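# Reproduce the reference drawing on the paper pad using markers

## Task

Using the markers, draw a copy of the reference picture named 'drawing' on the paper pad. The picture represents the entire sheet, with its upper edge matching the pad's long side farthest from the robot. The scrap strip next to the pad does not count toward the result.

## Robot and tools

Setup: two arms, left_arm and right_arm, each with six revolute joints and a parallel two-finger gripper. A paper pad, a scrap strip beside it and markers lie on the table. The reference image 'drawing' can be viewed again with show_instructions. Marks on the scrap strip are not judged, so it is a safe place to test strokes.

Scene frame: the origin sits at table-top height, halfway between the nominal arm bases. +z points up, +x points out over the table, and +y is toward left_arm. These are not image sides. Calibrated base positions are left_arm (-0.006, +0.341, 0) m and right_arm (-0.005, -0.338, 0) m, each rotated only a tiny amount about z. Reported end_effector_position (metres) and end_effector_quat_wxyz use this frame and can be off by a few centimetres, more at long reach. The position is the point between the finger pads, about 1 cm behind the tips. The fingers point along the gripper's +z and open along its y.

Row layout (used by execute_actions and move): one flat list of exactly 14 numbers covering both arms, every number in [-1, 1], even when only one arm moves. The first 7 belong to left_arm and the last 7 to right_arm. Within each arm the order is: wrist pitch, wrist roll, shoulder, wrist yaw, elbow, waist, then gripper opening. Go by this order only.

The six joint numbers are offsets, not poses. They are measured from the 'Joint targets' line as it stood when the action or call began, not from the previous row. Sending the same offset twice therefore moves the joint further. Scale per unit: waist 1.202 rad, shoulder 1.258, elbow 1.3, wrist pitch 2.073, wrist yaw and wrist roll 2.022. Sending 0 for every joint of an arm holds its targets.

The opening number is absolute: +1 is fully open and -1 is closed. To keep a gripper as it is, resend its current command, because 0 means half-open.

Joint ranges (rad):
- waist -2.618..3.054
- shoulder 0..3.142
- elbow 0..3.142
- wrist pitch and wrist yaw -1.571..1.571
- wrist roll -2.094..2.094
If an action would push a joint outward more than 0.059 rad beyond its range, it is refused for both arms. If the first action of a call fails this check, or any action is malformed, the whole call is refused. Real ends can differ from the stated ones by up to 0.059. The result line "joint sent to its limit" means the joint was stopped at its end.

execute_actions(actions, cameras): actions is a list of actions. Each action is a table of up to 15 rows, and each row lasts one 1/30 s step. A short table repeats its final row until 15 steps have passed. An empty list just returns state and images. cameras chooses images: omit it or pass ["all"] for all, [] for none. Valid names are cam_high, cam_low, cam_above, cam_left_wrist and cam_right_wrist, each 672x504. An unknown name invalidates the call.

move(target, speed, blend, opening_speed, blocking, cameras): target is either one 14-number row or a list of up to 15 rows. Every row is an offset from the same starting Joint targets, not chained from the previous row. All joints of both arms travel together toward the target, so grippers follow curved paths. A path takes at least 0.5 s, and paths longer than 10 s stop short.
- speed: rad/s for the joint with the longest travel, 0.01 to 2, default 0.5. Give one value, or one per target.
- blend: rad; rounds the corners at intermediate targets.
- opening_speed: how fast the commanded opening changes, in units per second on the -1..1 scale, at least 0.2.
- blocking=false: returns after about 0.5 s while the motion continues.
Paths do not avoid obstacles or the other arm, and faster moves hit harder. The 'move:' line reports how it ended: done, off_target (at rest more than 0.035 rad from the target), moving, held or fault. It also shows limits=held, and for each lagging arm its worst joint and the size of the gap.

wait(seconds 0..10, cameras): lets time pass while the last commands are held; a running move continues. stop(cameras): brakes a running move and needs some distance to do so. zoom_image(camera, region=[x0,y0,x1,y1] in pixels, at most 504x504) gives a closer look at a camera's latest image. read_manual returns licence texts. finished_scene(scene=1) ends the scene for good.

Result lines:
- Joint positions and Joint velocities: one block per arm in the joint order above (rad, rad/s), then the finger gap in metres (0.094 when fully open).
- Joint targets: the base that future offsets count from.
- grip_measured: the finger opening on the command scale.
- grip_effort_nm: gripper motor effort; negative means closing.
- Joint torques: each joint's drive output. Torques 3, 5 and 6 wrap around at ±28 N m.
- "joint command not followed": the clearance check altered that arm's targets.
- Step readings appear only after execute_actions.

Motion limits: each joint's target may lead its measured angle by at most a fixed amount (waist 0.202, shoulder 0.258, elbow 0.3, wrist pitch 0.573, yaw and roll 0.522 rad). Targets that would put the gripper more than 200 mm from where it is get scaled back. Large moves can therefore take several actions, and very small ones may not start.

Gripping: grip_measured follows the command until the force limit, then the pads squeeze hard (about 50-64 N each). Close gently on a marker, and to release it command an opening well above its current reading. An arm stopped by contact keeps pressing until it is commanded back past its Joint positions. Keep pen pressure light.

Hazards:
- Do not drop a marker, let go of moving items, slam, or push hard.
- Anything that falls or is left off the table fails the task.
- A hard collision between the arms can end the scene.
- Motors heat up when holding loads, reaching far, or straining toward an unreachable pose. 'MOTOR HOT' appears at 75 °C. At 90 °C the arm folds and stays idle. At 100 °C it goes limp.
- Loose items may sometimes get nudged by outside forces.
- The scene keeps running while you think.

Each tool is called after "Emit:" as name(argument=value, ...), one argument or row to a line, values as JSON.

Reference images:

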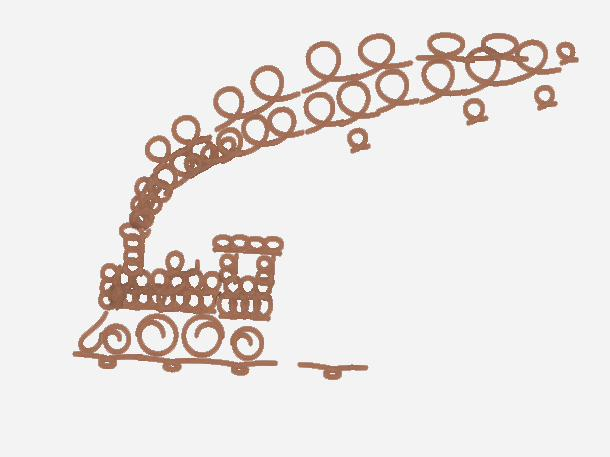

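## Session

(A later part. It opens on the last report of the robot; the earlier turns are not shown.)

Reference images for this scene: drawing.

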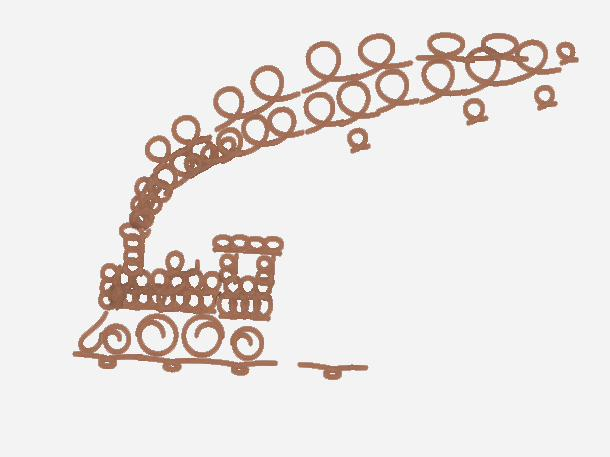

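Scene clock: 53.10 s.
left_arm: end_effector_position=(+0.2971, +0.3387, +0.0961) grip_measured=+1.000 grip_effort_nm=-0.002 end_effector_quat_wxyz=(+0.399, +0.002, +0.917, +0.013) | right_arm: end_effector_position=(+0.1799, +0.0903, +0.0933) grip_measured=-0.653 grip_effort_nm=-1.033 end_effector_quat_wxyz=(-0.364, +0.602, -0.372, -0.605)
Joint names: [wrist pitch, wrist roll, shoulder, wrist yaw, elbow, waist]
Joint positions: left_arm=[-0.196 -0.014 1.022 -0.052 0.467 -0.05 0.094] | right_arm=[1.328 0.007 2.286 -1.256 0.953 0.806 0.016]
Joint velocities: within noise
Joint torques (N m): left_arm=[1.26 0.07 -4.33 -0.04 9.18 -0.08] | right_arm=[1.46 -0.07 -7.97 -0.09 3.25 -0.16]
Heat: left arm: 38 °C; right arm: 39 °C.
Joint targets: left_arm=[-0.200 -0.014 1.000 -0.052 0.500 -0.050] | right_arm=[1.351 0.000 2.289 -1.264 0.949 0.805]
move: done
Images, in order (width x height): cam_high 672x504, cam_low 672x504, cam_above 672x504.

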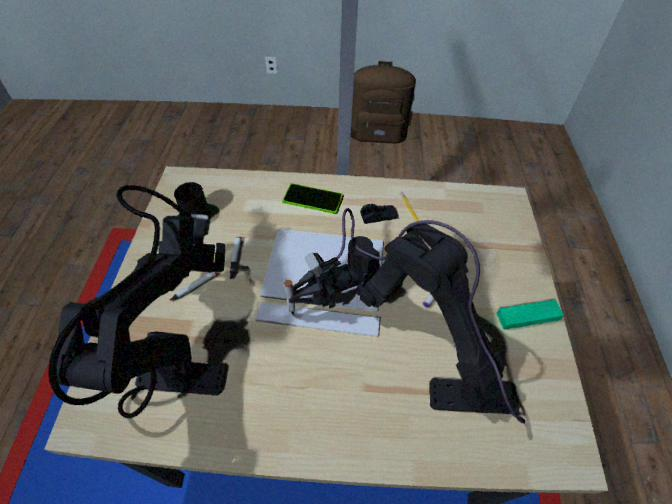

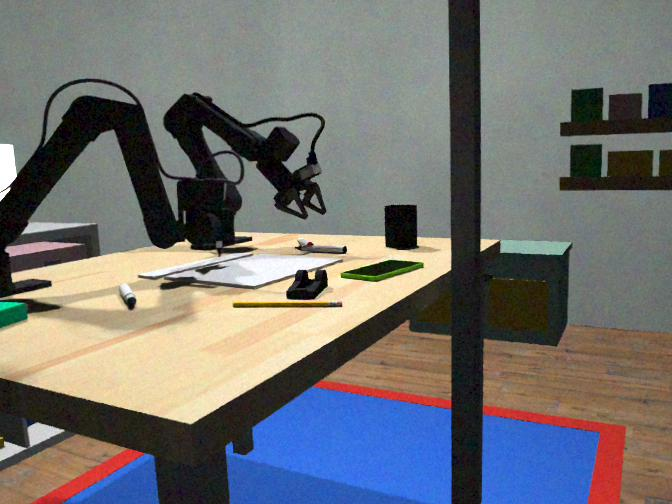

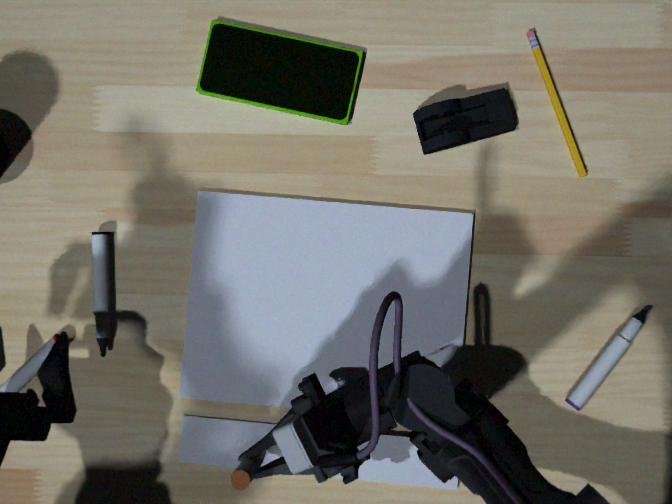

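Emit:
move(
  target=[0, 0, 0, 0, 0, 0, 1, 0.01, 0, 0.0165, 0, 0, 0, -0.85],
  speed=0.05,
  cameras=["cam_low"],
)

Emit:
zoom_image(
  camera="cam_low",
  region=[180, 210, 300, 300],
)

Scene clock: 54.97 s.
left_arm: end_effector_position=(+0.2971, +0.3387, +0.0961) grip_measured=+1.000 grip_effort_nm=-0.002 end_effector_quat_wxyz=(+0.399, +0.002, +0.917, +0.013) | right_arm: end_effector_position=(+0.1796, +0.0900, +0.0890) grip_measured=-0.653 grip_effort_nm=-1.033 end_effector_quat_wxyz=(-0.366, +0.602, -0.371, -0.605)
Joint names: [wrist pitch, wrist roll, shoulder, wrist yaw, elbow, waist]
Joint positions: left_arm=[-0.196 -0.014 1.022 -0.052 0.467 -0.05 0.094] | right_arm=[1.349 0.007 2.303 -1.256 0.953 0.806 0.016]
Joint velocities: within noise
Joint torques (N m): left_arm=[1.25 0 -4.41 -0.03 9.22 -0.24] | right_arm=[1.46 -0.07 -7.69 -0.08 3.17 -0.16]
Heat: left arm: 38 °C; right arm: 39 °C.
Joint targets: left_arm=[-0.200 -0.014 1.000 -0.052 0.500 -0.050] | right_arm=[1.371 0.000 2.310 -1.264 0.949 0.805]
move: done
Images, in order (width x height): cam_low 672x504.

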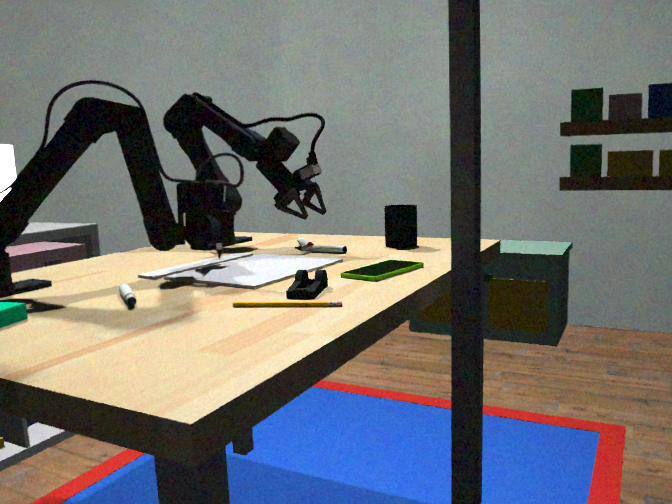

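Scaled by 4.200 from the camera's 672x504 image, which has a finer 960x720 frame.

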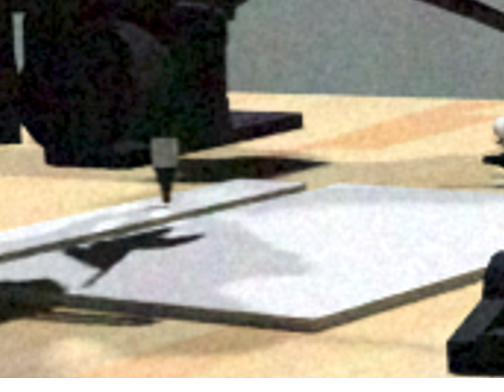

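Emit:
move(
  target=[0, 0, 0, 0, 0, 0, 1, 0.005, 0, 0.0083, 0, 0, 0, -0.85],
  speed=0.05,
  cameras=["cam_low"],
)

Emit:
zoom_image(
  camera="cam_low",
  region=[190, 230, 270, 290],
)

Scene clock: 56.33 s.
left_arm: end_effector_position=(+0.2971, +0.3387, +0.0961) grip_measured=+1.000 grip_effort_nm=-0.002 end_effector_quat_wxyz=(+0.399, +0.002, +0.917, +0.013) | right_arm: end_effector_position=(+0.1793, +0.0898, +0.0878) grip_measured=-0.653 grip_effort_nm=-1.033 end_effector_quat_wxyz=(-0.368, +0.603, -0.368, -0.605)
Joint names: [wrist pitch, wrist roll, shoulder, wrist yaw, elbow, waist]
Joint positions: left_arm=[-0.196 -0.014 1.022 -0.052 0.467 -0.05 0.094] | right_arm=[1.364 0.007 2.311 -1.257 0.953 0.806 0.016]
Joint velocities: within noise
Joint torques (N m): left_arm=[1.22 0.04 -4.42 -0.03 9.22 0.08] | right_arm=[1.42 -0.07 -7.5 -0.08 3.12 -0.16]
Heat: left arm: 38 °C; right arm: 39 °C.
Joint targets: left_arm=[-0.200 -0.014 1.000 -0.052 0.500 -0.050] | right_arm=[1.382 0.000 2.321 -1.264 0.949 0.805]
move: done
Images, in order (width x height): cam_low 672x504.

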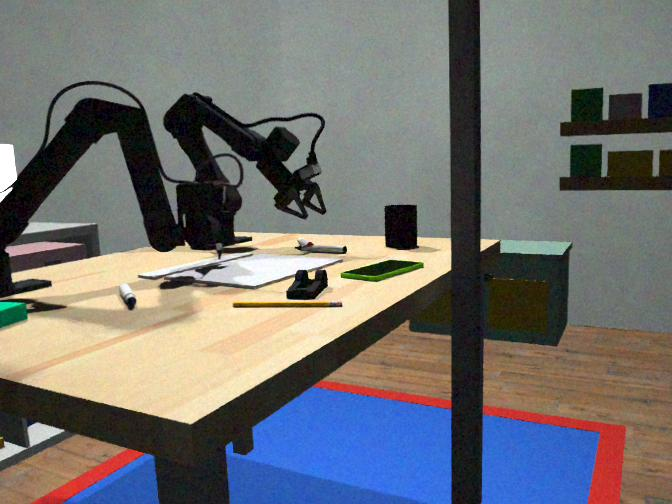

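Scaled by 6.300 from the camera's 672x504 image, which has a finer 960x720 frame.

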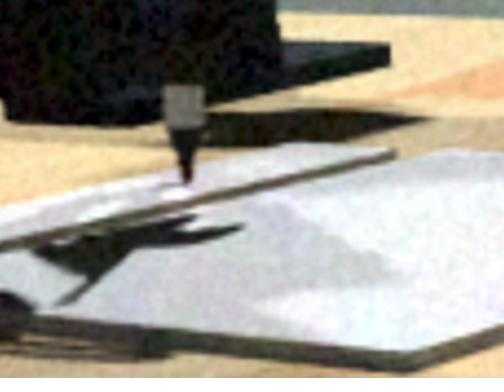

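Emit:
move(
  target=[0, 0, 0, 0, 0, 0, 1, 0, 0, 0.0095, 0, 0, 0, -0.85],
  speed=0.05,
  cameras=["cam_low"],
)

Emit:
zoom_image(
  camera="cam_low",
  region=[190, 230, 270, 290],
)

Scene clock: 57.47 s.
left_arm: end_effector_position=(+0.2971, +0.3387, +0.0961) grip_measured=+1.000 grip_effort_nm=-0.002 end_effector_quat_wxyz=(+0.399, +0.002, +0.917, +0.013) | right_arm: end_effector_position=(+0.1787, +0.0894, +0.0872) grip_measured=-0.653 grip_effort_nm=-1.033 end_effector_quat_wxyz=(-0.371, +0.604, -0.364, -0.604)
Joint names: [wrist pitch, wrist roll, shoulder, wrist yaw, elbow, waist]
Joint positions: left_arm=[-0.196 -0.014 1.022 -0.052 0.467 -0.05 0.094] | right_arm=[1.38 0.007 2.317 -1.26 0.953 0.806 0.016]
Joint velocities: within noise
Joint torques (N m): left_arm=[1.24 0.04 -4.44 -0.05 9.33 -0.14] | right_arm=[1.28 -0.07 -7.06 -0.04 3.08 -0.14]
Heat: left arm: 38 °C; right arm: 38 °C.
Joint targets: left_arm=[-0.200 -0.014 1.000 -0.052 0.500 -0.050] | right_arm=[1.382 0.000 2.332 -1.264 0.949 0.805]
move: done
Images, in order (width x height): cam_low 672x504.

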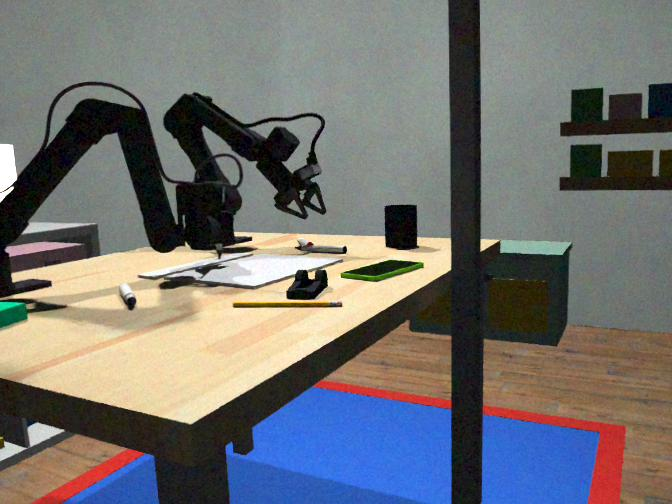

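Scaled by 6.300 from the camera's 672x504 image, which has a finer 960x720 frame.

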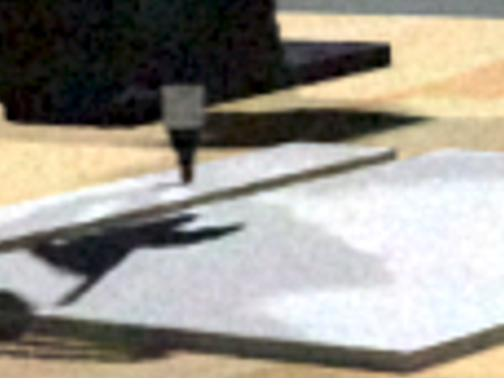

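Emit:
execute_actions(
  actions=[
    [[0,0,0,0,0,0,1,0,0,0,0,0,0.00832,-0.85]],
    [[0,0,0,0,0,0,1,0,0,0,0,0,0.00832,-0.85]],
    [[0,0,0,0,0,0,1,0,0,0,0,0,0.00832,-0.85]],
    [[0,0,0,0,0,0,1,0,0,0,0,0,-0.00832,-0.85]],
    [[0,0,0,0,0,0,1,0,0,0,0,0,-0.00832,-0.85]],
    [[0,0,0,0,0,0,1,0,0,0,0,0,-0.00832,-0.85]],
    [[0,0,0,0,0,0,1,0,0,0,0,0,-0.00832,-0.85]],
    [[0,0,0,0,0,0,1,0,0,0,0,0,0.00832,-0.85]],
    [[0,0,0,0,0,0,1,0,0,0,0,0,0.00832,-0.85]],
  ],
  cameras=["cam_low"],
)

Emit:
zoom_image(
  camera="cam_low",
  region=[190, 230, 270, 290],
)

Scene clock: 63.20 s.
left_arm: end_effector_position=(+0.2971, +0.3387, +0.0961) grip_measured=+1.000 grip_effort_nm=-0.002 end_effector_quat_wxyz=(+0.399, +0.002, +0.917, +0.013) | right_arm: end_effector_position=(+0.1776, +0.0898, +0.0872) grip_measured=-0.653 grip_effort_nm=-1.028 end_effector_quat_wxyz=(-0.371, +0.605, -0.362, -0.604)
Joint names: [wrist pitch, wrist roll, shoulder, wrist yaw, elbow, waist]
Joint positions: left_arm=[-0.196 -0.014 1.022 -0.052 0.467 -0.05 0.094] | right_arm=[1.381 0.005 2.317 -1.261 0.953 0.808 0.016]
Joint velocities: within noise
Joint torques (N m): left_arm=[1.27 0.03 -4.51 -0.06 9.24 -0.08] | right_arm=[1.26 -0.06 -7.1 -0.03 3.08 0.5]
Heat: left arm: 38 °C; right arm: 38 °C.
Joint targets: left_arm=[-0.200 -0.014 1.000 -0.052 0.500 -0.050] | right_arm=[1.382 0.000 2.333 -1.264 0.949 0.815]
Step readings (joint positions of left_arm | right_arm):
0: [-0.196 -0.014 1.022 -0.052 0.467 -0.050] | [1.380 0.007 2.317 -1.260 0.953 0.806]
1: [-0.196 -0.014 1.022 -0.052 0.467 -0.050] | [1.381 0.007 2.317 -1.260 0.953 0.806]
2: [-0.196 -0.014 1.022 -0.052 0.467 -0.050] | [1.381 0.007 2.317 -1.260 0.953 0.806]
4: [-0.196 -0.014 1.022 -0.052 0.467 -0.050] | [1.381 0.007 2.317 -1.260 0.953 0.806]
8: [-0.196 -0.014 1.022 -0.052 0.467 -0.050] | [1.381 0.007 2.317 -1.260 0.953 0.806]
15: [-0.196 -0.014 1.022 -0.052 0.467 -0.050] | [1.381 0.007 2.317 -1.260 0.953 0.806]
16: [-0.196 -0.014 1.022 -0.052 0.467 -0.050] | [1.381 0.007 2.317 -1.260 0.953 0.809]
17: [-0.196 -0.014 1.022 -0.052 0.467 -0.050] | [1.381 0.007 2.317 -1.260 0.953 0.813]
19: [-0.196 -0.014 1.022 -0.052 0.467 -0.050] | [1.381 0.007 2.317 -1.260 0.953 0.814]
23: [-0.196 -0.014 1.022 -0.052 0.467 -0.050] | [1.381 0.006 2.317 -1.260 0.953 0.816]
30: [-0.196 -0.014 1.022 -0.052 0.467 -0.050] | [1.381 0.006 2.317 -1.260 0.953 0.816]
31: [-0.196 -0.014 1.022 -0.052 0.467 -0.050] | [1.381 0.006 2.317 -1.260 0.953 0.817]
32: [-0.196 -0.014 1.022 -0.052 0.467 -0.050] | [1.381 0.006 2.317 -1.260 0.953 0.818]
34: [-0.196 -0.014 1.022 -0.052 0.467 -0.050] | [1.381 0.006 2.317 -1.260 0.953 0.822]
38: [-0.196 -0.014 1.022 -0.052 0.467 -0.050] | [1.381 0.005 2.317 -1.260 0.953 0.827]
45: [-0.196 -0.014 1.022 -0.052 0.467 -0.050] | [1.381 0.005 2.317 -1.260 0.953 0.828]
46: [-0.196 -0.014 1.022 -0.052 0.467 -0.050] | [1.381 0.005 2.317 -1.260 0.953 0.828]
47: [-0.196 -0.014 1.022 -0.052 0.467 -0.050] | [1.381 0.005 2.317 -1.260 0.953 0.828]
49: [-0.196 -0.014 1.022 -0.052 0.467 -0.050] | [1.381 0.005 2.317 -1.260 0.953 0.828]
53: [-0.196 -0.014 1.022 -0.052 0.467 -0.050] | [1.381 0.005 2.317 -1.260 0.953 0.828]
60: [-0.196 -0.014 1.022 -0.052 0.467 -0.050] | [1.381 0.005 2.317 -1.260 0.953 0.828]
61: [-0.196 -0.014 1.022 -0.052 0.467 -0.050] | [1.381 0.005 2.317 -1.260 0.953 0.827]
62: [-0.196 -0.014 1.022 -0.052 0.467 -0.050] | [1.381 0.005 2.317 -1.260 0.953 0.824]
64: [-0.196 -0.014 1.022 -0.052 0.467 -0.050] | [1.381 0.005 2.317 -1.260 0.953 0.821]
68: [-0.196 -0.014 1.022 -0.052 0.467 -0.050] | [1.381 0.005 2.317 -1.260 0.953 0.821]
75: [-0.196 -0.014 1.022 -0.052 0.467 -0.050] | [1.381 0.005 2.317 -1.260 0.953 0.821]
76: [-0.196 -0.014 1.022 -0.052 0.467 -0.050] | [1.381 0.005 2.317 -1.260 0.953 0.818]
77: [-0.196 -0.014 1.022 -0.052 0.467 -0.050] | [1.381 0.005 2.317 -1.260 0.953 0.817]
79: [-0.196 -0.014 1.022 -0.052 0.467 -0.050] | [1.381 0.005 2.317 -1.260 0.953 0.815]
83: [-0.196 -0.014 1.022 -0.052 0.467 -0.050] | [1.381 0.005 2.317 -1.260 0.953 0.812]
90: [-0.196 -0.014 1.022 -0.052 0.467 -0.050] | [1.381 0.005 2.317 -1.260 0.953 0.812]
91: [-0.196 -0.014 1.022 -0.052 0.467 -0.050] | [1.381 0.005 2.317 -1.260 0.953 0.811]
92: [-0.196 -0.014 1.022 -0.052 0.467 -0.050] | [1.381 0.005 2.317 -1.261 0.953 0.810]
94: [-0.196 -0.014 1.022 -0.052 0.467 -0.050] | [1.381 0.005 2.317 -1.261 0.953 0.807]
98: [-0.196 -0.014 1.022 -0.052 0.467 -0.050] | [1.381 0.005 2.317 -1.261 0.953 0.801]
105: [-0.196 -0.014 1.022 -0.052 0.467 -0.050] | [1.381 0.005 2.317 -1.261 0.953 0.801]
106: [-0.196 -0.014 1.022 -0.052 0.467 -0.050] | [1.381 0.005 2.317 -1.261 0.953 0.801]
107: [-0.196 -0.014 1.022 -0.052 0.467 -0.050] | [1.381 0.005 2.317 -1.261 0.953 0.801]
109: [-0.196 -0.014 1.022 -0.052 0.467 -0.050] | [1.381 0.005 2.317 -1.261 0.953 0.801]
113: [-0.196 -0.014 1.022 -0.052 0.467 -0.050] | [1.381 0.005 2.317 -1.261 0.953 0.801]
120: [-0.196 -0.014 1.022 -0.052 0.467 -0.050] | [1.381 0.005 2.317 -1.261 0.953 0.801]
121: [-0.196 -0.014 1.022 -0.052 0.467 -0.050] | [1.381 0.005 2.317 -1.261 0.953 0.803]
122: [-0.196 -0.014 1.022 -0.052 0.467 -0.050] | [1.381 0.005 2.317 -1.261 0.953 0.805]
124: [-0.196 -0.014 1.022 -0.052 0.467 -0.050] | [1.381 0.005 2.317 -1.261 0.953 0.807]
128: [-0.196 -0.014 1.022 -0.052 0.467 -0.050] | [1.381 0.005 2.317 -1.261 0.953 0.808]
135: [-0.196 -0.014 1.022 -0.052 0.467 -0.050] | [1.381 0.005 2.317 -1.261 0.953 0.808]
Images, in order (width x height): cam_low 672x504.

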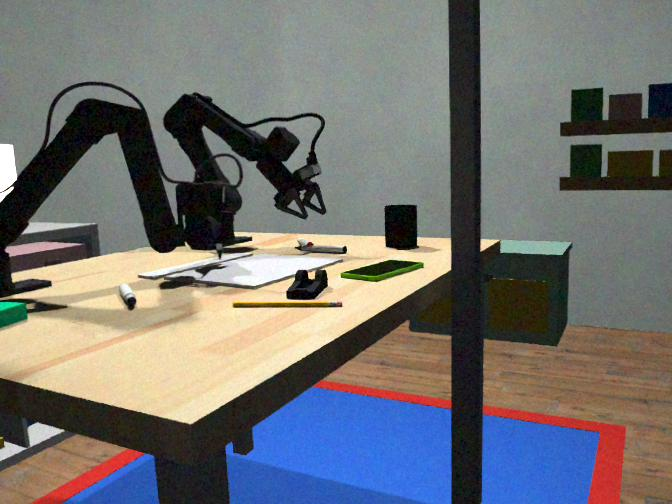

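Scaled by 6.300 from the camera's 672x504 image, which has a finer 960x720 frame.

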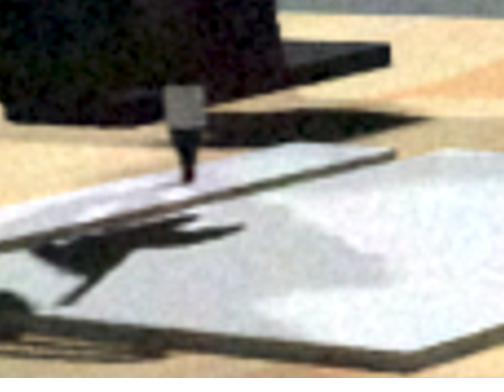

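Emit:
execute_actions(
  actions=[
    [[0,0,0,0,0,0,1,0,0,0,0.0099,0,0,-0.85]],
    [[0,0,0,0,0,0,1,0,0,0,0.0099,0,0,-0.85]],
    [[0,0,0,0,0,0,1,0,0,0,0.0099,0,0,-0.85]],
    [[0,0,0,0,0,0,1,0,0,0,-0.0099,0,0,-0.85]],
    [[0,0,0,0,0,0,1,0,0,0,-0.0099,0,0,-0.85]],
    [[0,0,0,0,0,0,1,0,0,0,-0.0099,0,0,-0.85]],
    [[0,0,0,0,0,0,1,0,0,0,-0.0099,0,0,-0.85]],
    [[0,0,0,0,0,0,1,0,0,0,0.0099,0,0,-0.85]],
    [[0,0,0,0,0,0,1,0,0,0,0.0099,0,0,-0.85]],
  ],
  cameras=["cam_low"],
)

Scene clock: 68.33 s.
left_arm: end_effector_position=(+0.2971, +0.3387, +0.0961) grip_measured=+1.000 grip_effort_nm=-0.002 end_effector_quat_wxyz=(+0.399, +0.002, +0.917, +0.013) | right_arm: end_effector_position=(+0.1780, +0.0900, +0.0872) grip_measured=-0.653 grip_effort_nm=-1.033 end_effector_quat_wxyz=(-0.372, +0.605, -0.362, -0.604)
Joint names: [wrist pitch, wrist roll, shoulder, wrist yaw, elbow, waist]
Joint positions: left_arm=[-0.196 -0.014 1.022 -0.052 0.467 -0.05 0.094] | right_arm=[1.381 0.004 2.317 -1.258 0.953 0.808 0.016]
Joint velocities: within noise
Joint torques (N m): left_arm=[1.28 0.04 -4.45 -0.06 9.2 -0.02] | right_arm=[1.26 -0.05 -7.12 0.15 3.08 0.5]
Heat: left arm: 39 °C; right arm: 38 °C.
Joint targets: left_arm=[-0.200 -0.014 1.000 -0.052 0.500 -0.050] | right_arm=[1.382 0.000 2.333 -1.244 0.949 0.815]
Step readings (joint positions of left_arm | right_arm):
0: [-0.196 -0.014 1.022 -0.052 0.467 -0.050] | [1.381 0.005 2.317 -1.261 0.953 0.808]
1: [-0.196 -0.014 1.022 -0.052 0.467 -0.050] | [1.381 0.005 2.317 -1.259 0.953 0.808]
2: [-0.196 -0.014 1.022 -0.052 0.467 -0.050] | [1.381 0.005 2.317 -1.259 0.953 0.808]
4: [-0.196 -0.014 1.022 -0.052 0.467 -0.050] | [1.381 0.005 2.317 -1.258 0.953 0.808]
8: [-0.196 -0.014 1.022 -0.052 0.467 -0.050] | [1.381 0.005 2.317 -1.257 0.953 0.808]
15: [-0.196 -0.014 1.022 -0.052 0.467 -0.050] | [1.381 0.005 2.317 -1.257 0.953 0.808]
16: [-0.196 -0.014 1.022 -0.052 0.467 -0.050] | [1.381 0.005 2.317 -1.255 0.953 0.808]
17: [-0.196 -0.014 1.022 -0.052 0.467 -0.050] | [1.381 0.005 2.317 -1.251 0.953 0.808]
19: [-0.196 -0.014 1.022 -0.052 0.467 -0.050] | [1.381 0.005 2.317 -1.246 0.953 0.808]
23: [-0.196 -0.014 1.022 -0.052 0.467 -0.050] | [1.381 0.005 2.317 -1.241 0.953 0.808]
30: [-0.196 -0.014 1.022 -0.052 0.467 -0.050] | [1.381 0.005 2.317 -1.238 0.953 0.808]
31: [-0.196 -0.014 1.022 -0.052 0.467 -0.050] | [1.381 0.005 2.317 -1.235 0.953 0.808]
32: [-0.196 -0.014 1.022 -0.052 0.467 -0.050] | [1.381 0.005 2.317 -1.232 0.953 0.808]
34: [-0.196 -0.014 1.022 -0.052 0.467 -0.050] | [1.381 0.005 2.317 -1.227 0.953 0.808]
38: [-0.196 -0.014 1.022 -0.052 0.467 -0.050] | [1.381 0.005 2.317 -1.221 0.953 0.808]
45: [-0.196 -0.014 1.022 -0.052 0.467 -0.050] | [1.381 0.005 2.317 -1.218 0.953 0.808]
46: [-0.196 -0.014 1.022 -0.052 0.467 -0.050] | [1.381 0.005 2.317 -1.218 0.953 0.808]
47: [-0.196 -0.014 1.022 -0.052 0.467 -0.050] | [1.381 0.005 2.317 -1.219 0.953 0.808]
49: [-0.196 -0.014 1.022 -0.052 0.467 -0.050] | [1.381 0.005 2.317 -1.219 0.953 0.808]
53: [-0.196 -0.014 1.022 -0.052 0.467 -0.050] | [1.381 0.005 2.317 -1.219 0.953 0.808]
60: [-0.196 -0.014 1.022 -0.052 0.467 -0.050] | [1.381 0.005 2.317 -1.219 0.953 0.808]
61: [-0.196 -0.014 1.022 -0.052 0.467 -0.050] | [1.381 0.005 2.317 -1.221 0.953 0.808]
62: [-0.196 -0.014 1.022 -0.052 0.467 -0.050] | [1.381 0.005 2.317 -1.223 0.953 0.808]
64: [-0.196 -0.014 1.022 -0.052 0.467 -0.050] | [1.381 0.005 2.317 -1.226 0.953 0.808]
68: [-0.196 -0.014 1.022 -0.052 0.467 -0.050] | [1.381 0.005 2.317 -1.229 0.953 0.808]
75: [-0.196 -0.014 1.022 -0.052 0.467 -0.050] | [1.381 0.005 2.317 -1.231 0.953 0.808]
76: [-0.196 -0.014 1.022 -0.052 0.467 -0.050] | [1.381 0.005 2.317 -1.233 0.953 0.808]
77: [-0.196 -0.014 1.022 -0.052 0.467 -0.050] | [1.381 0.005 2.317 -1.237 0.953 0.808]
79: [-0.196 -0.014 1.022 -0.052 0.467 -0.050] | [1.381 0.005 2.317 -1.242 0.953 0.808]
83: [-0.196 -0.014 1.022 -0.052 0.467 -0.050] | [1.381 0.005 2.317 -1.247 0.953 0.808]
90: [-0.196 -0.014 1.022 -0.052 0.467 -0.050] | [1.381 0.005 2.317 -1.250 0.953 0.808]
91: [-0.196 -0.014 1.022 -0.052 0.467 -0.050] | [1.381 0.005 2.317 -1.253 0.953 0.808]
92: [-0.196 -0.014 1.022 -0.052 0.467 -0.050] | [1.381 0.005 2.317 -1.256 0.953 0.808]
94: [-0.196 -0.014 1.022 -0.052 0.467 -0.050] | [1.381 0.005 2.317 -1.262 0.953 0.808]
98: [-0.196 -0.014 1.022 -0.052 0.467 -0.050] | [1.381 0.004 2.317 -1.267 0.953 0.808]
105: [-0.196 -0.014 1.022 -0.052 0.467 -0.050] | [1.381 0.004 2.317 -1.270 0.953 0.808]
106: [-0.196 -0.014 1.022 -0.052 0.467 -0.050] | [1.381 0.004 2.317 -1.270 0.953 0.808]
107: [-0.196 -0.014 1.022 -0.052 0.467 -0.050] | [1.381 0.004 2.317 -1.270 0.953 0.808]
109: [-0.196 -0.014 1.022 -0.052 0.467 -0.050] | [1.381 0.004 2.317 -1.270 0.953 0.808]
113: [-0.196 -0.014 1.022 -0.052 0.467 -0.050] | [1.381 0.004 2.317 -1.270 0.953 0.808]
120: [-0.196 -0.014 1.022 -0.052 0.467 -0.050] | [1.381 0.004 2.317 -1.270 0.953 0.808]
121: [-0.196 -0.014 1.022 -0.052 0.467 -0.050] | [1.381 0.004 2.317 -1.267 0.953 0.808]
122: [-0.196 -0.014 1.022 -0.052 0.467 -0.050] | [1.381 0.004 2.317 -1.265 0.953 0.808]
124: [-0.196 -0.014 1.022 -0.052 0.467 -0.050] | [1.381 0.004 2.317 -1.262 0.953 0.808]
128: [-0.196 -0.014 1.022 -0.052 0.467 -0.050] | [1.381 0.004 2.317 -1.259 0.953 0.808]
135: [-0.196 -0.014 1.022 -0.052 0.467 -0.050] | [1.381 0.004 2.317 -1.258 0.953 0.808]
Images, in order (width x height): cam_low 672x504.

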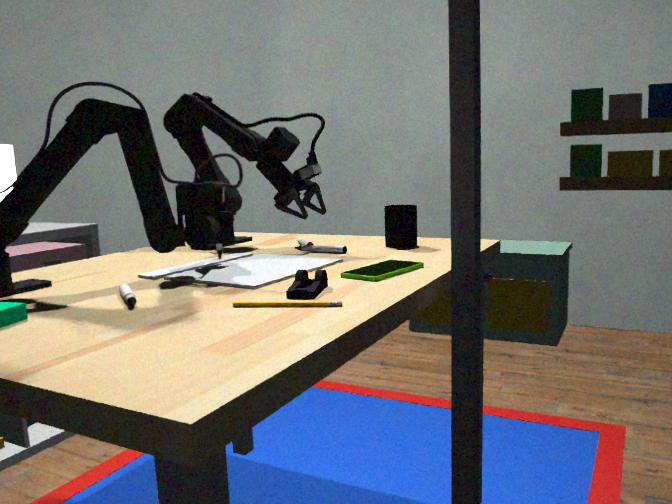

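Emit:
move(
  target=[
    [0,0,0,0,0,0,1, 0,0,-0.0954,0,0,0,-0.85],
    [0,0,0,0,0,0,1, 0,0,-0.0954,0,0,-0.35,-0.85],
  ],
  speed=0.5,
  cameras=["cam_above", "cam_high"],
)

Emit:
zoom_image(
  camera="cam_above",
  region=[170, 400, 330, 504],
)

Scene clock: 71.43 s.
left_arm: end_effector_position=(+0.2971, +0.3387, +0.0961) grip_measured=+1.000 grip_effort_nm=-0.002 end_effector_quat_wxyz=(+0.399, +0.002, +0.917, +0.013) | right_arm: end_effector_position=(+0.3405, -0.0223, +0.1204) grip_measured=-0.653 grip_effort_nm=-1.038 end_effector_quat_wxyz=(+0.517, -0.524, +0.458, +0.498)
Joint names: [wrist pitch, wrist roll, shoulder, wrist yaw, elbow, waist]
Joint positions: left_arm=[-0.196 -0.014 1.022 -0.052 0.467 -0.05 0.094] | right_arm=[1.377 0.004 2.236 -1.248 0.953 0.386 0.016]
Joint velocities: within noise
Joint torques (N m): left_arm=[1.25 0.05 -4.48 -0.06 9.25 -0.09] | right_arm=[1.28 -0.05 -9.88 0.09 3.48 0.75]
Heat: left arm: 39 °C; right arm: 38 °C.
Joint targets: left_arm=[-0.200 -0.014 1.000 -0.052 0.500 -0.050] | right_arm=[1.382 0.000 2.212 -1.244 0.949 0.394]
move: done
Images, in order (width x height): cam_high 672x504, cam_above 672x504.

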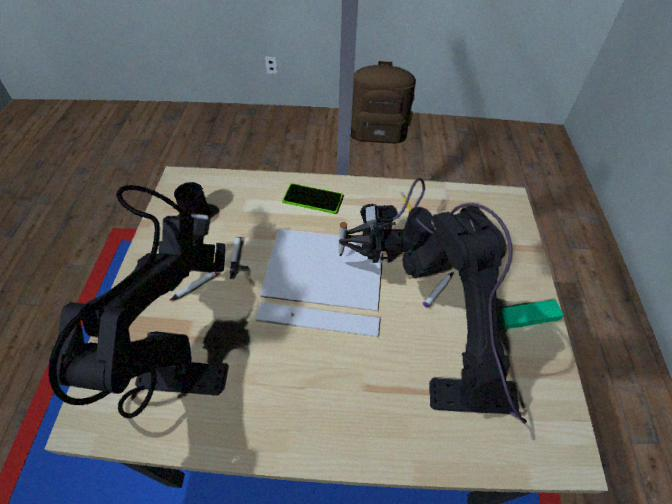

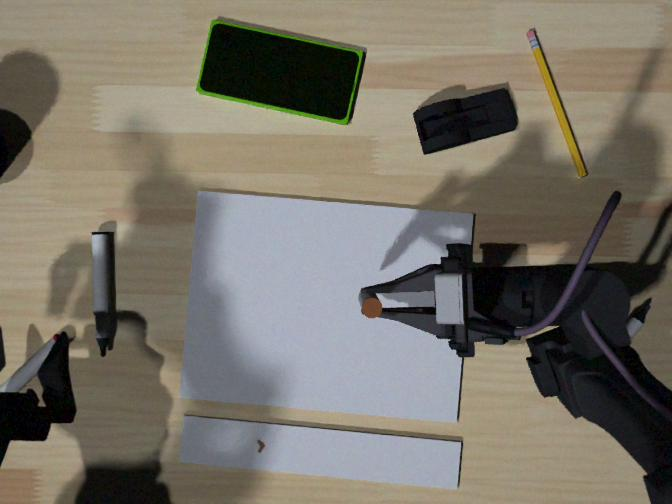

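Scaled by 3.150 from the camera's 672x504 image, which has a finer 960x720 frame.

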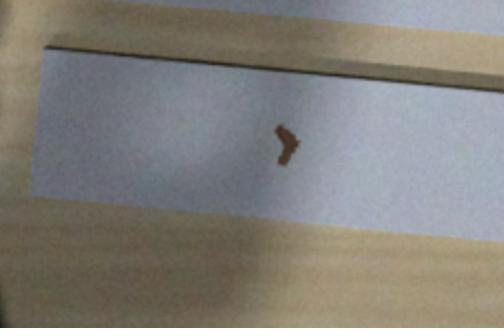

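Emit:
zoom_image(
  camera="cam_above",
  region=[245, 430, 280, 460],
)

Scaled by 14.400 from the camera's 672x504 image, which has a finer 960x720 frame.

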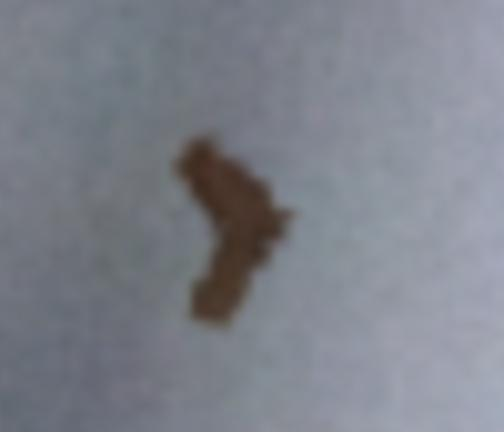

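Emit:
zoom_image(
  camera="cam_above",
  region=[180, 175, 230, 212],
)

Emit:
zoom_image(
  camera="cam_above",
  region=[450, 195, 500, 232],
)

Emit:
zoom_image(
  camera="cam_above",
  region=[160, 385, 210, 422],
)

Emit:
zoom_image(
  camera="cam_above",
  region=[435, 405, 485, 442],
)

Scaled by 10.080 from the camera's 672x504 image, which has a finer 960x720 frame.

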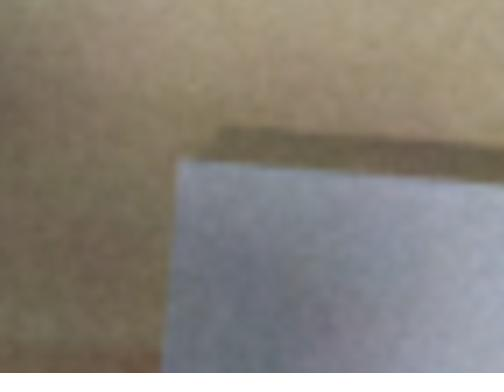

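Scaled by 10.080 from the camera's 672x504 image, which has a finer 960x720 frame.

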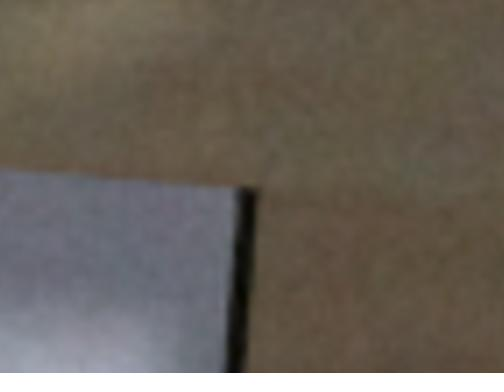

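Scaled by 10.080 from the camera's 672x504 image, which has a finer 960x720 frame.

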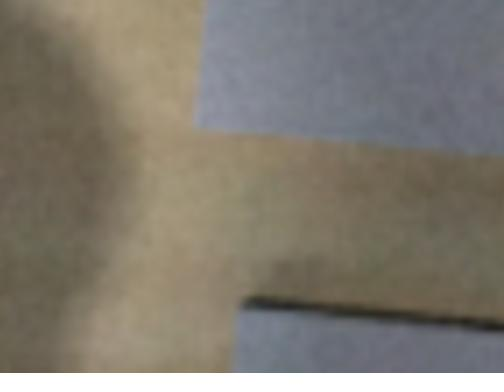

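Scaled by 10.080 from the camera's 672x504 image, which has a finer 960x720 frame.

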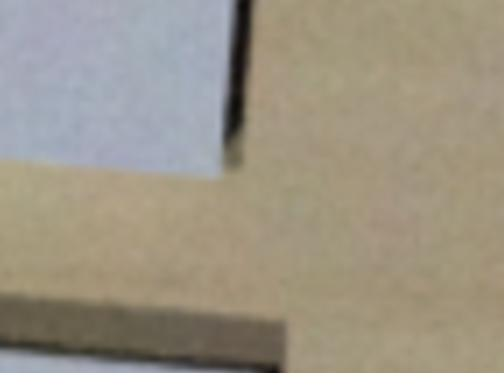

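Emit:
move(
  target=[0,0,0,0,0,0,1, -0.0981,0,0.1049,-0.0173,0.1746,0,-0.85],
  speed=0.3,
  cameras=["cam_above"],
)

Emit:
zoom_image(
  camera="cam_above",
  region=[320, 250, 420, 325],
)

Scene clock: 77.33 s.
left_arm: end_effector_position=(+0.2971, +0.3387, +0.0961) grip_measured=+1.000 grip_effort_nm=-0.002 end_effector_quat_wxyz=(+0.399, +0.002, +0.917, +0.013) | right_arm: end_effector_position=(+0.3738, -0.0071, +0.1037) grip_measured=-0.653 grip_effort_nm=-1.038 end_effector_quat_wxyz=(-0.480, +0.516, -0.484, -0.519)
Joint names: [wrist pitch, wrist roll, shoulder, wrist yaw, elbow, waist]
Joint positions: left_arm=[-0.196 -0.014 1.022 -0.052 0.467 -0.05 0.094] | right_arm=[1.186 0.004 2.337 -1.27 1.149 0.388 0.016]
Joint velocities: within noise
Joint torques (N m): left_arm=[1.27 0.06 -4.44 -0.05 9.11 0.06] | right_arm=[1.18 -0.05 -8.47 -0.09 6.83 0.51]
Heat: left arm: 39 °C; right arm: 38 °C.
Joint targets: left_arm=[-0.200 -0.014 1.000 -0.052 0.500 -0.050] | right_arm=[1.179 0.000 2.344 -1.279 1.176 0.394]
move: done
Images, in order (width x height): cam_above 672x504.

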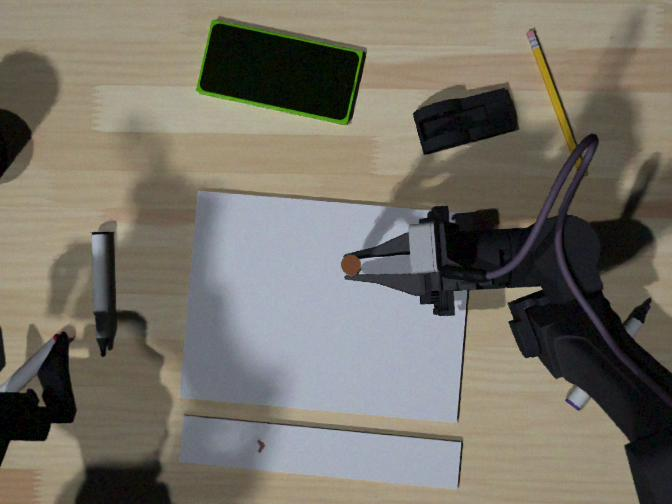

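Scaled by 5.040 from the camera's 672x504 image, which has a finer 960x720 frame.

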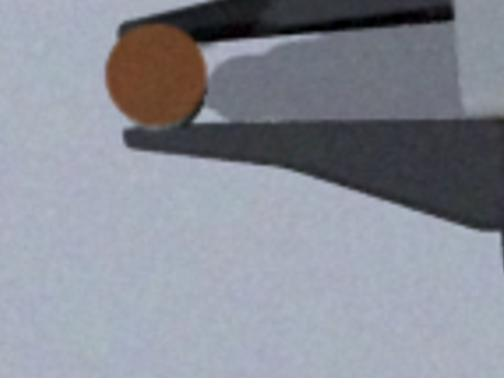

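Emit:
move(
  target=[0,0,0,0,0,0,1, 0,0,0,-0.0598,0,-0.1614,-0.85],
  speed=0.4,
  cameras=["cam_above"],
)

Emit:
zoom_image(
  camera="cam_above",
  region=[390, 190, 490, 265],
)

Scene clock: 79.33 s.
left_arm: end_effector_position=(+0.2971, +0.3387, +0.0961) grip_measured=+1.000 grip_effort_nm=-0.002 end_effector_quat_wxyz=(+0.399, +0.002, +0.917, +0.013) | right_arm: end_effector_position=(+0.4089, -0.0848, +0.1037) grip_measured=-0.653 grip_effort_nm=-1.033 end_effector_quat_wxyz=(+0.498, -0.498, +0.502, +0.501)
Joint names: [wrist pitch, wrist roll, shoulder, wrist yaw, elbow, waist]
Joint positions: left_arm=[-0.196 -0.014 1.022 -0.052 0.467 -0.05 0.094] | right_arm=[1.185 0.004 2.337 -1.391 1.149 0.194 0.016]
Joint velocities: within noise
Joint torques (N m): left_arm=[1.28 0.03 -4.52 -0.09 9.14 -0.09] | right_arm=[1.13 -0.05 -8.42 -0.1 6.76 0.43]
Heat: left arm: 39 °C; right arm: 38 °C.
Joint targets: left_arm=[-0.200 -0.014 1.000 -0.052 0.500 -0.050] | right_arm=[1.179 0.000 2.344 -1.400 1.176 0.200]
move: done
Images, in order (width x height): cam_above 672x504.

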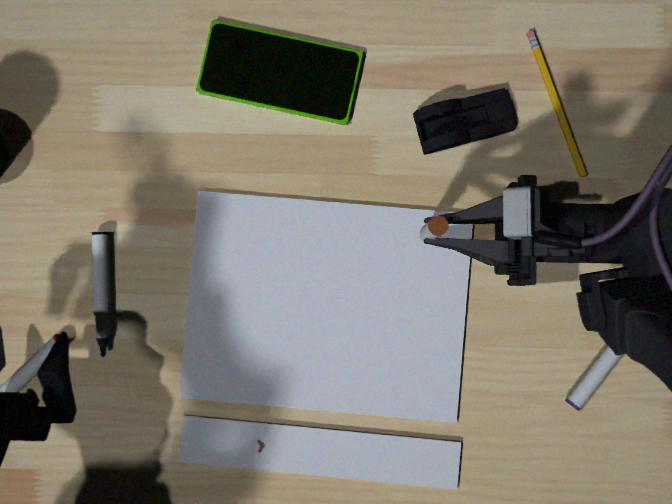

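Scaled by 5.040 from the camera's 672x504 image, which has a finer 960x720 frame.

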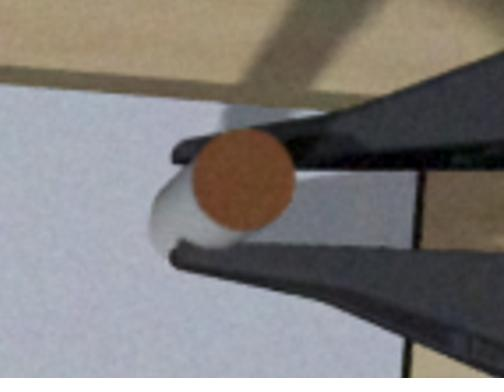

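Emit:
move(
  target=[0,0,0,0,0,0,1, 0,0,0,0.2473,0,0.1248,-0.85],
  speed=0.4,
  cameras=["cam_above"],
)

Emit:
zoom_image(
  camera="cam_above",
  region=[350, 150, 450, 225],
)

Emit:
move(
  target=[0,0,0,0,0,0,1, 0,0,0,0.0989,0,0.2246,-0.85],
  speed=0.4,
  cameras=["cam_above"],
)

Emit:
zoom_image(
  camera="cam_above",
  region=[210, 210, 310, 285],
)

Emit:
move(
  target=[0,0,0,0,0,0,1, 0,0,0,-0.272,0,0.1082,-0.85],
  speed=0.4,
  cameras=["cam_above"],
)

Emit:
zoom_image(
  camera="cam_above",
  region=[170, 380, 270, 455],
)

Emit:
move(
  target=[0,0,0,0,0,0,1, 0,0,0,-0.0742,0,-0.208,-0.85],
  speed=0.4,
  cameras=["cam_above"],
)

Emit:
zoom_image(
  camera="cam_above",
  region=[270, 300, 370, 375],
)

Scene clock: 81.93 s.
left_arm: end_effector_position=(+0.2971, +0.3387, +0.0961) grip_measured=+1.000 grip_effort_nm=-0.002 end_effector_quat_wxyz=(+0.399, +0.002, +0.917, +0.013) | right_arm: end_effector_position=(+0.4508, -0.0328, +0.1028) grip_measured=-0.653 grip_effort_nm=-1.038 end_effector_quat_wxyz=(+0.573, -0.408, +0.579, +0.412)
Joint names: [wrist pitch, wrist roll, shoulder, wrist yaw, elbow, waist]
Joint positions: left_arm=[-0.196 -0.014 1.022 -0.052 0.467 -0.05 0.094] | right_arm=[1.182 0.004 2.337 -0.908 1.149 0.346 0.016]
Joint velocities: within noise
Joint torques (N m): left_arm=[1.26 0.01 -4.44 -0.05 9.33 -0.05] | right_arm=[1.41 -0.05 -8.64 0.07 7.04 0.31]
Heat: left arm: 39 °C; right arm: 38 °C.
Joint targets: left_arm=[-0.200 -0.014 1.000 -0.052 0.500 -0.050] | right_arm=[1.179 0.000 2.344 -0.900 1.176 0.350]
move: done
Images, in order (width x height): cam_above 672x504.

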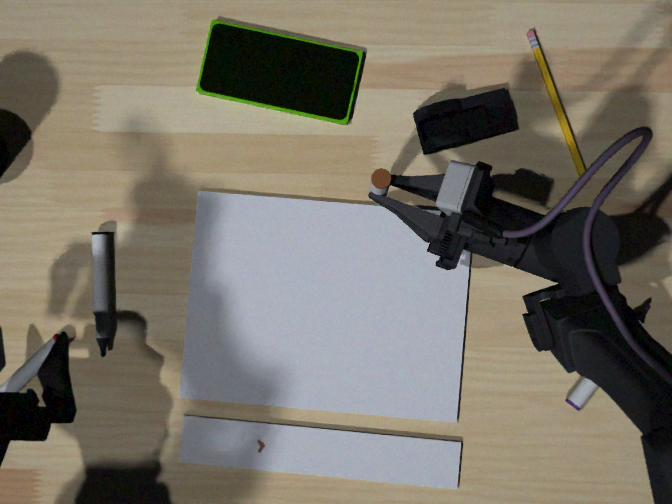

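Scaled by 5.040 from the camera's 672x504 image, which has a finer 960x720 frame.

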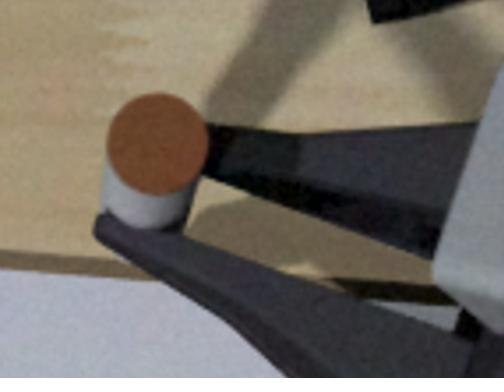

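Scene clock: 83.37 s.
left_arm: end_effector_position=(+0.2971, +0.3387, +0.0961) grip_measured=+1.000 grip_effort_nm=-0.002 end_effector_quat_wxyz=(+0.399, +0.002, +0.917, +0.013) | right_arm: end_effector_position=(+0.3842, +0.0753, +0.1023) grip_measured=-0.653 grip_effort_nm=-1.038 end_effector_quat_wxyz=(+0.556, -0.431, +0.563, +0.434)
Joint names: [wrist pitch, wrist roll, shoulder, wrist yaw, elbow, waist]
Joint positions: left_arm=[-0.196 -0.014 1.022 -0.052 0.467 -0.05 0.094] | right_arm=[1.18 0.004 2.337 -0.708 1.149 0.625 0.016]
Joint velocities: within noise
Joint torques (N m): left_arm=[1.27 0.04 -4.4 -0.04 9.25 0.03] | right_arm=[1.51 -0.04 -8.72 0.06 7.13 -0.47]
Heat: left arm: 39 °C; right arm: 38 °C.
Joint targets: left_arm=[-0.200 -0.014 1.000 -0.052 0.500 -0.050] | right_arm=[1.179 0.000 2.344 -0.700 1.176 0.620]
move: done
Images, in order (width x height): cam_above 672x504.

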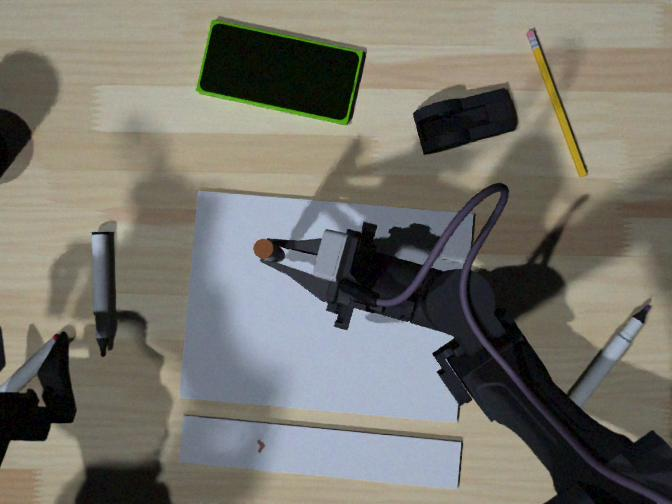

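Scaled by 5.040 from the camera's 672x504 image, which has a finer 960x720 frame.

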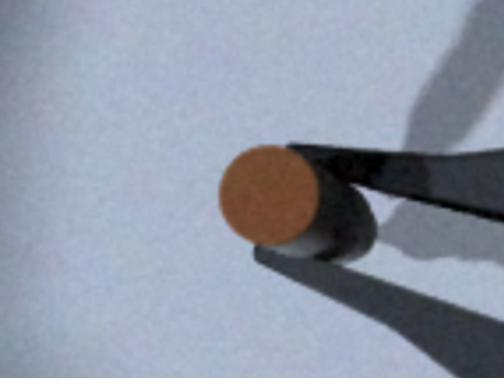

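Scene clock: 85.43 s.
left_arm: end_effector_position=(+0.2971, +0.3387, +0.0961) grip_measured=+1.000 grip_effort_nm=-0.012 end_effector_quat_wxyz=(+0.399, +0.002, +0.917, +0.013) | right_arm: end_effector_position=(+0.2384, +0.1068, +0.1028) grip_measured=-0.653 grip_effort_nm=-1.033 end_effector_quat_wxyz=(-0.386, +0.588, -0.395, -0.591)
Joint names: [wrist pitch, wrist roll, shoulder, wrist yaw, elbow, waist]
Joint positions: left_arm=[-0.196 -0.014 1.022 -0.052 0.467 -0.05 0.094] | right_arm=[1.179 0.004 2.337 -1.241 1.149 0.746 0.016]
Joint velocities: within noise
Joint torques (N m): left_arm=[1.29 0.03 -4.55 -0.04 9.26 0.03] | right_arm=[1.27 -0.05 -8.5 -0.08 6.86 0.31]
Heat: left arm: 39 °C; right arm: 38 °C.
Joint targets: left_arm=[-0.200 -0.014 1.000 -0.052 0.500 -0.050] | right_arm=[1.179 0.000 2.344 -1.250 1.176 0.750]
move: done
Images, in order (width x height): cam_above 672x504.

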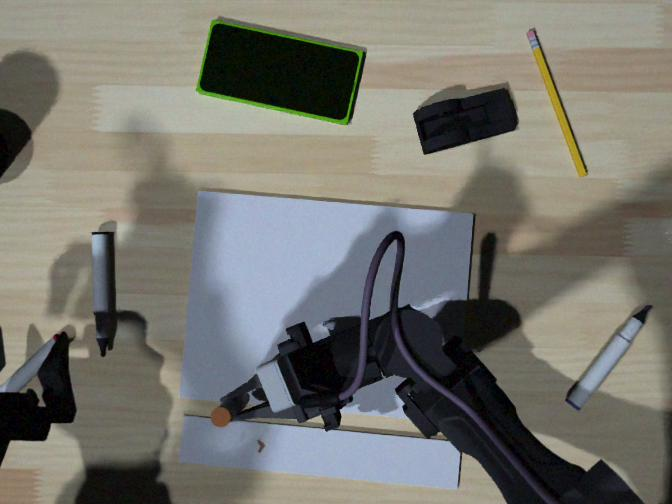

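Scaled by 5.040 from the camera's 672x504 image, which has a finer 960x720 frame.

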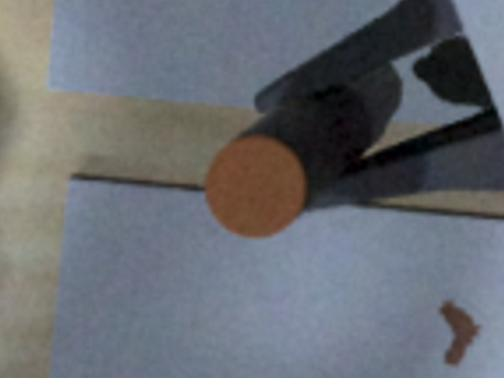

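Scene clock: 86.77 s.
left_arm: end_effector_position=(+0.2971, +0.3387, +0.0961) grip_measured=+1.000 grip_effort_nm=-0.002 end_effector_quat_wxyz=(+0.399, +0.002, +0.917, +0.013) | right_arm: end_effector_position=(+0.3153, +0.0264, +0.1030) grip_measured=-0.653 grip_effort_nm=-1.033 end_effector_quat_wxyz=(-0.416, +0.567, -0.424, -0.571)
Joint names: [wrist pitch, wrist roll, shoulder, wrist yaw, elbow, waist]
Joint positions: left_arm=[-0.196 -0.014 1.022 -0.052 0.467 -0.05 0.094] | right_arm=[1.179 0.004 2.337 -1.391 1.149 0.495 0.016]
Joint velocities: within noise
Joint torques (N m): left_arm=[1.24 0.09 -4.49 -0.05 9.29 0.08] | right_arm=[1.19 -0.04 -8.4 -0.11 6.76 0.39]
Heat: left arm: 39 °C; right arm: 38 °C.
Joint targets: left_arm=[-0.200 -0.014 1.000 -0.052 0.500 -0.050] | right_arm=[1.179 0.000 2.344 -1.400 1.176 0.500]
move: done
Images, in order (width x height): cam_above 672x504.

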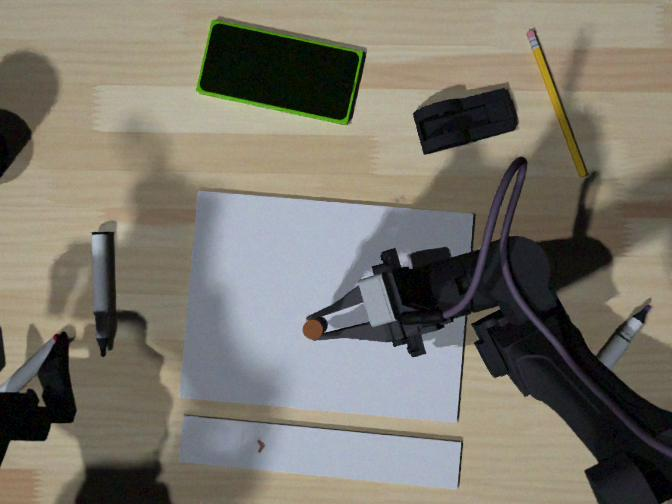

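Scaled by 5.040 from the camera's 672x504 image, which has a finer 960x720 frame.

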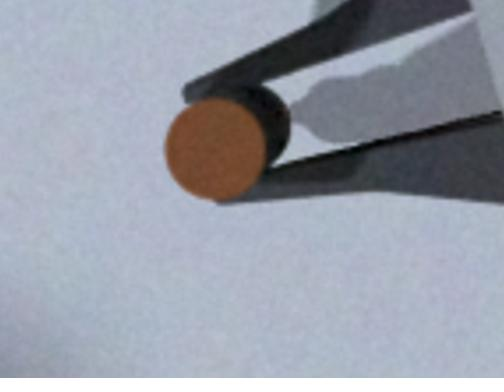

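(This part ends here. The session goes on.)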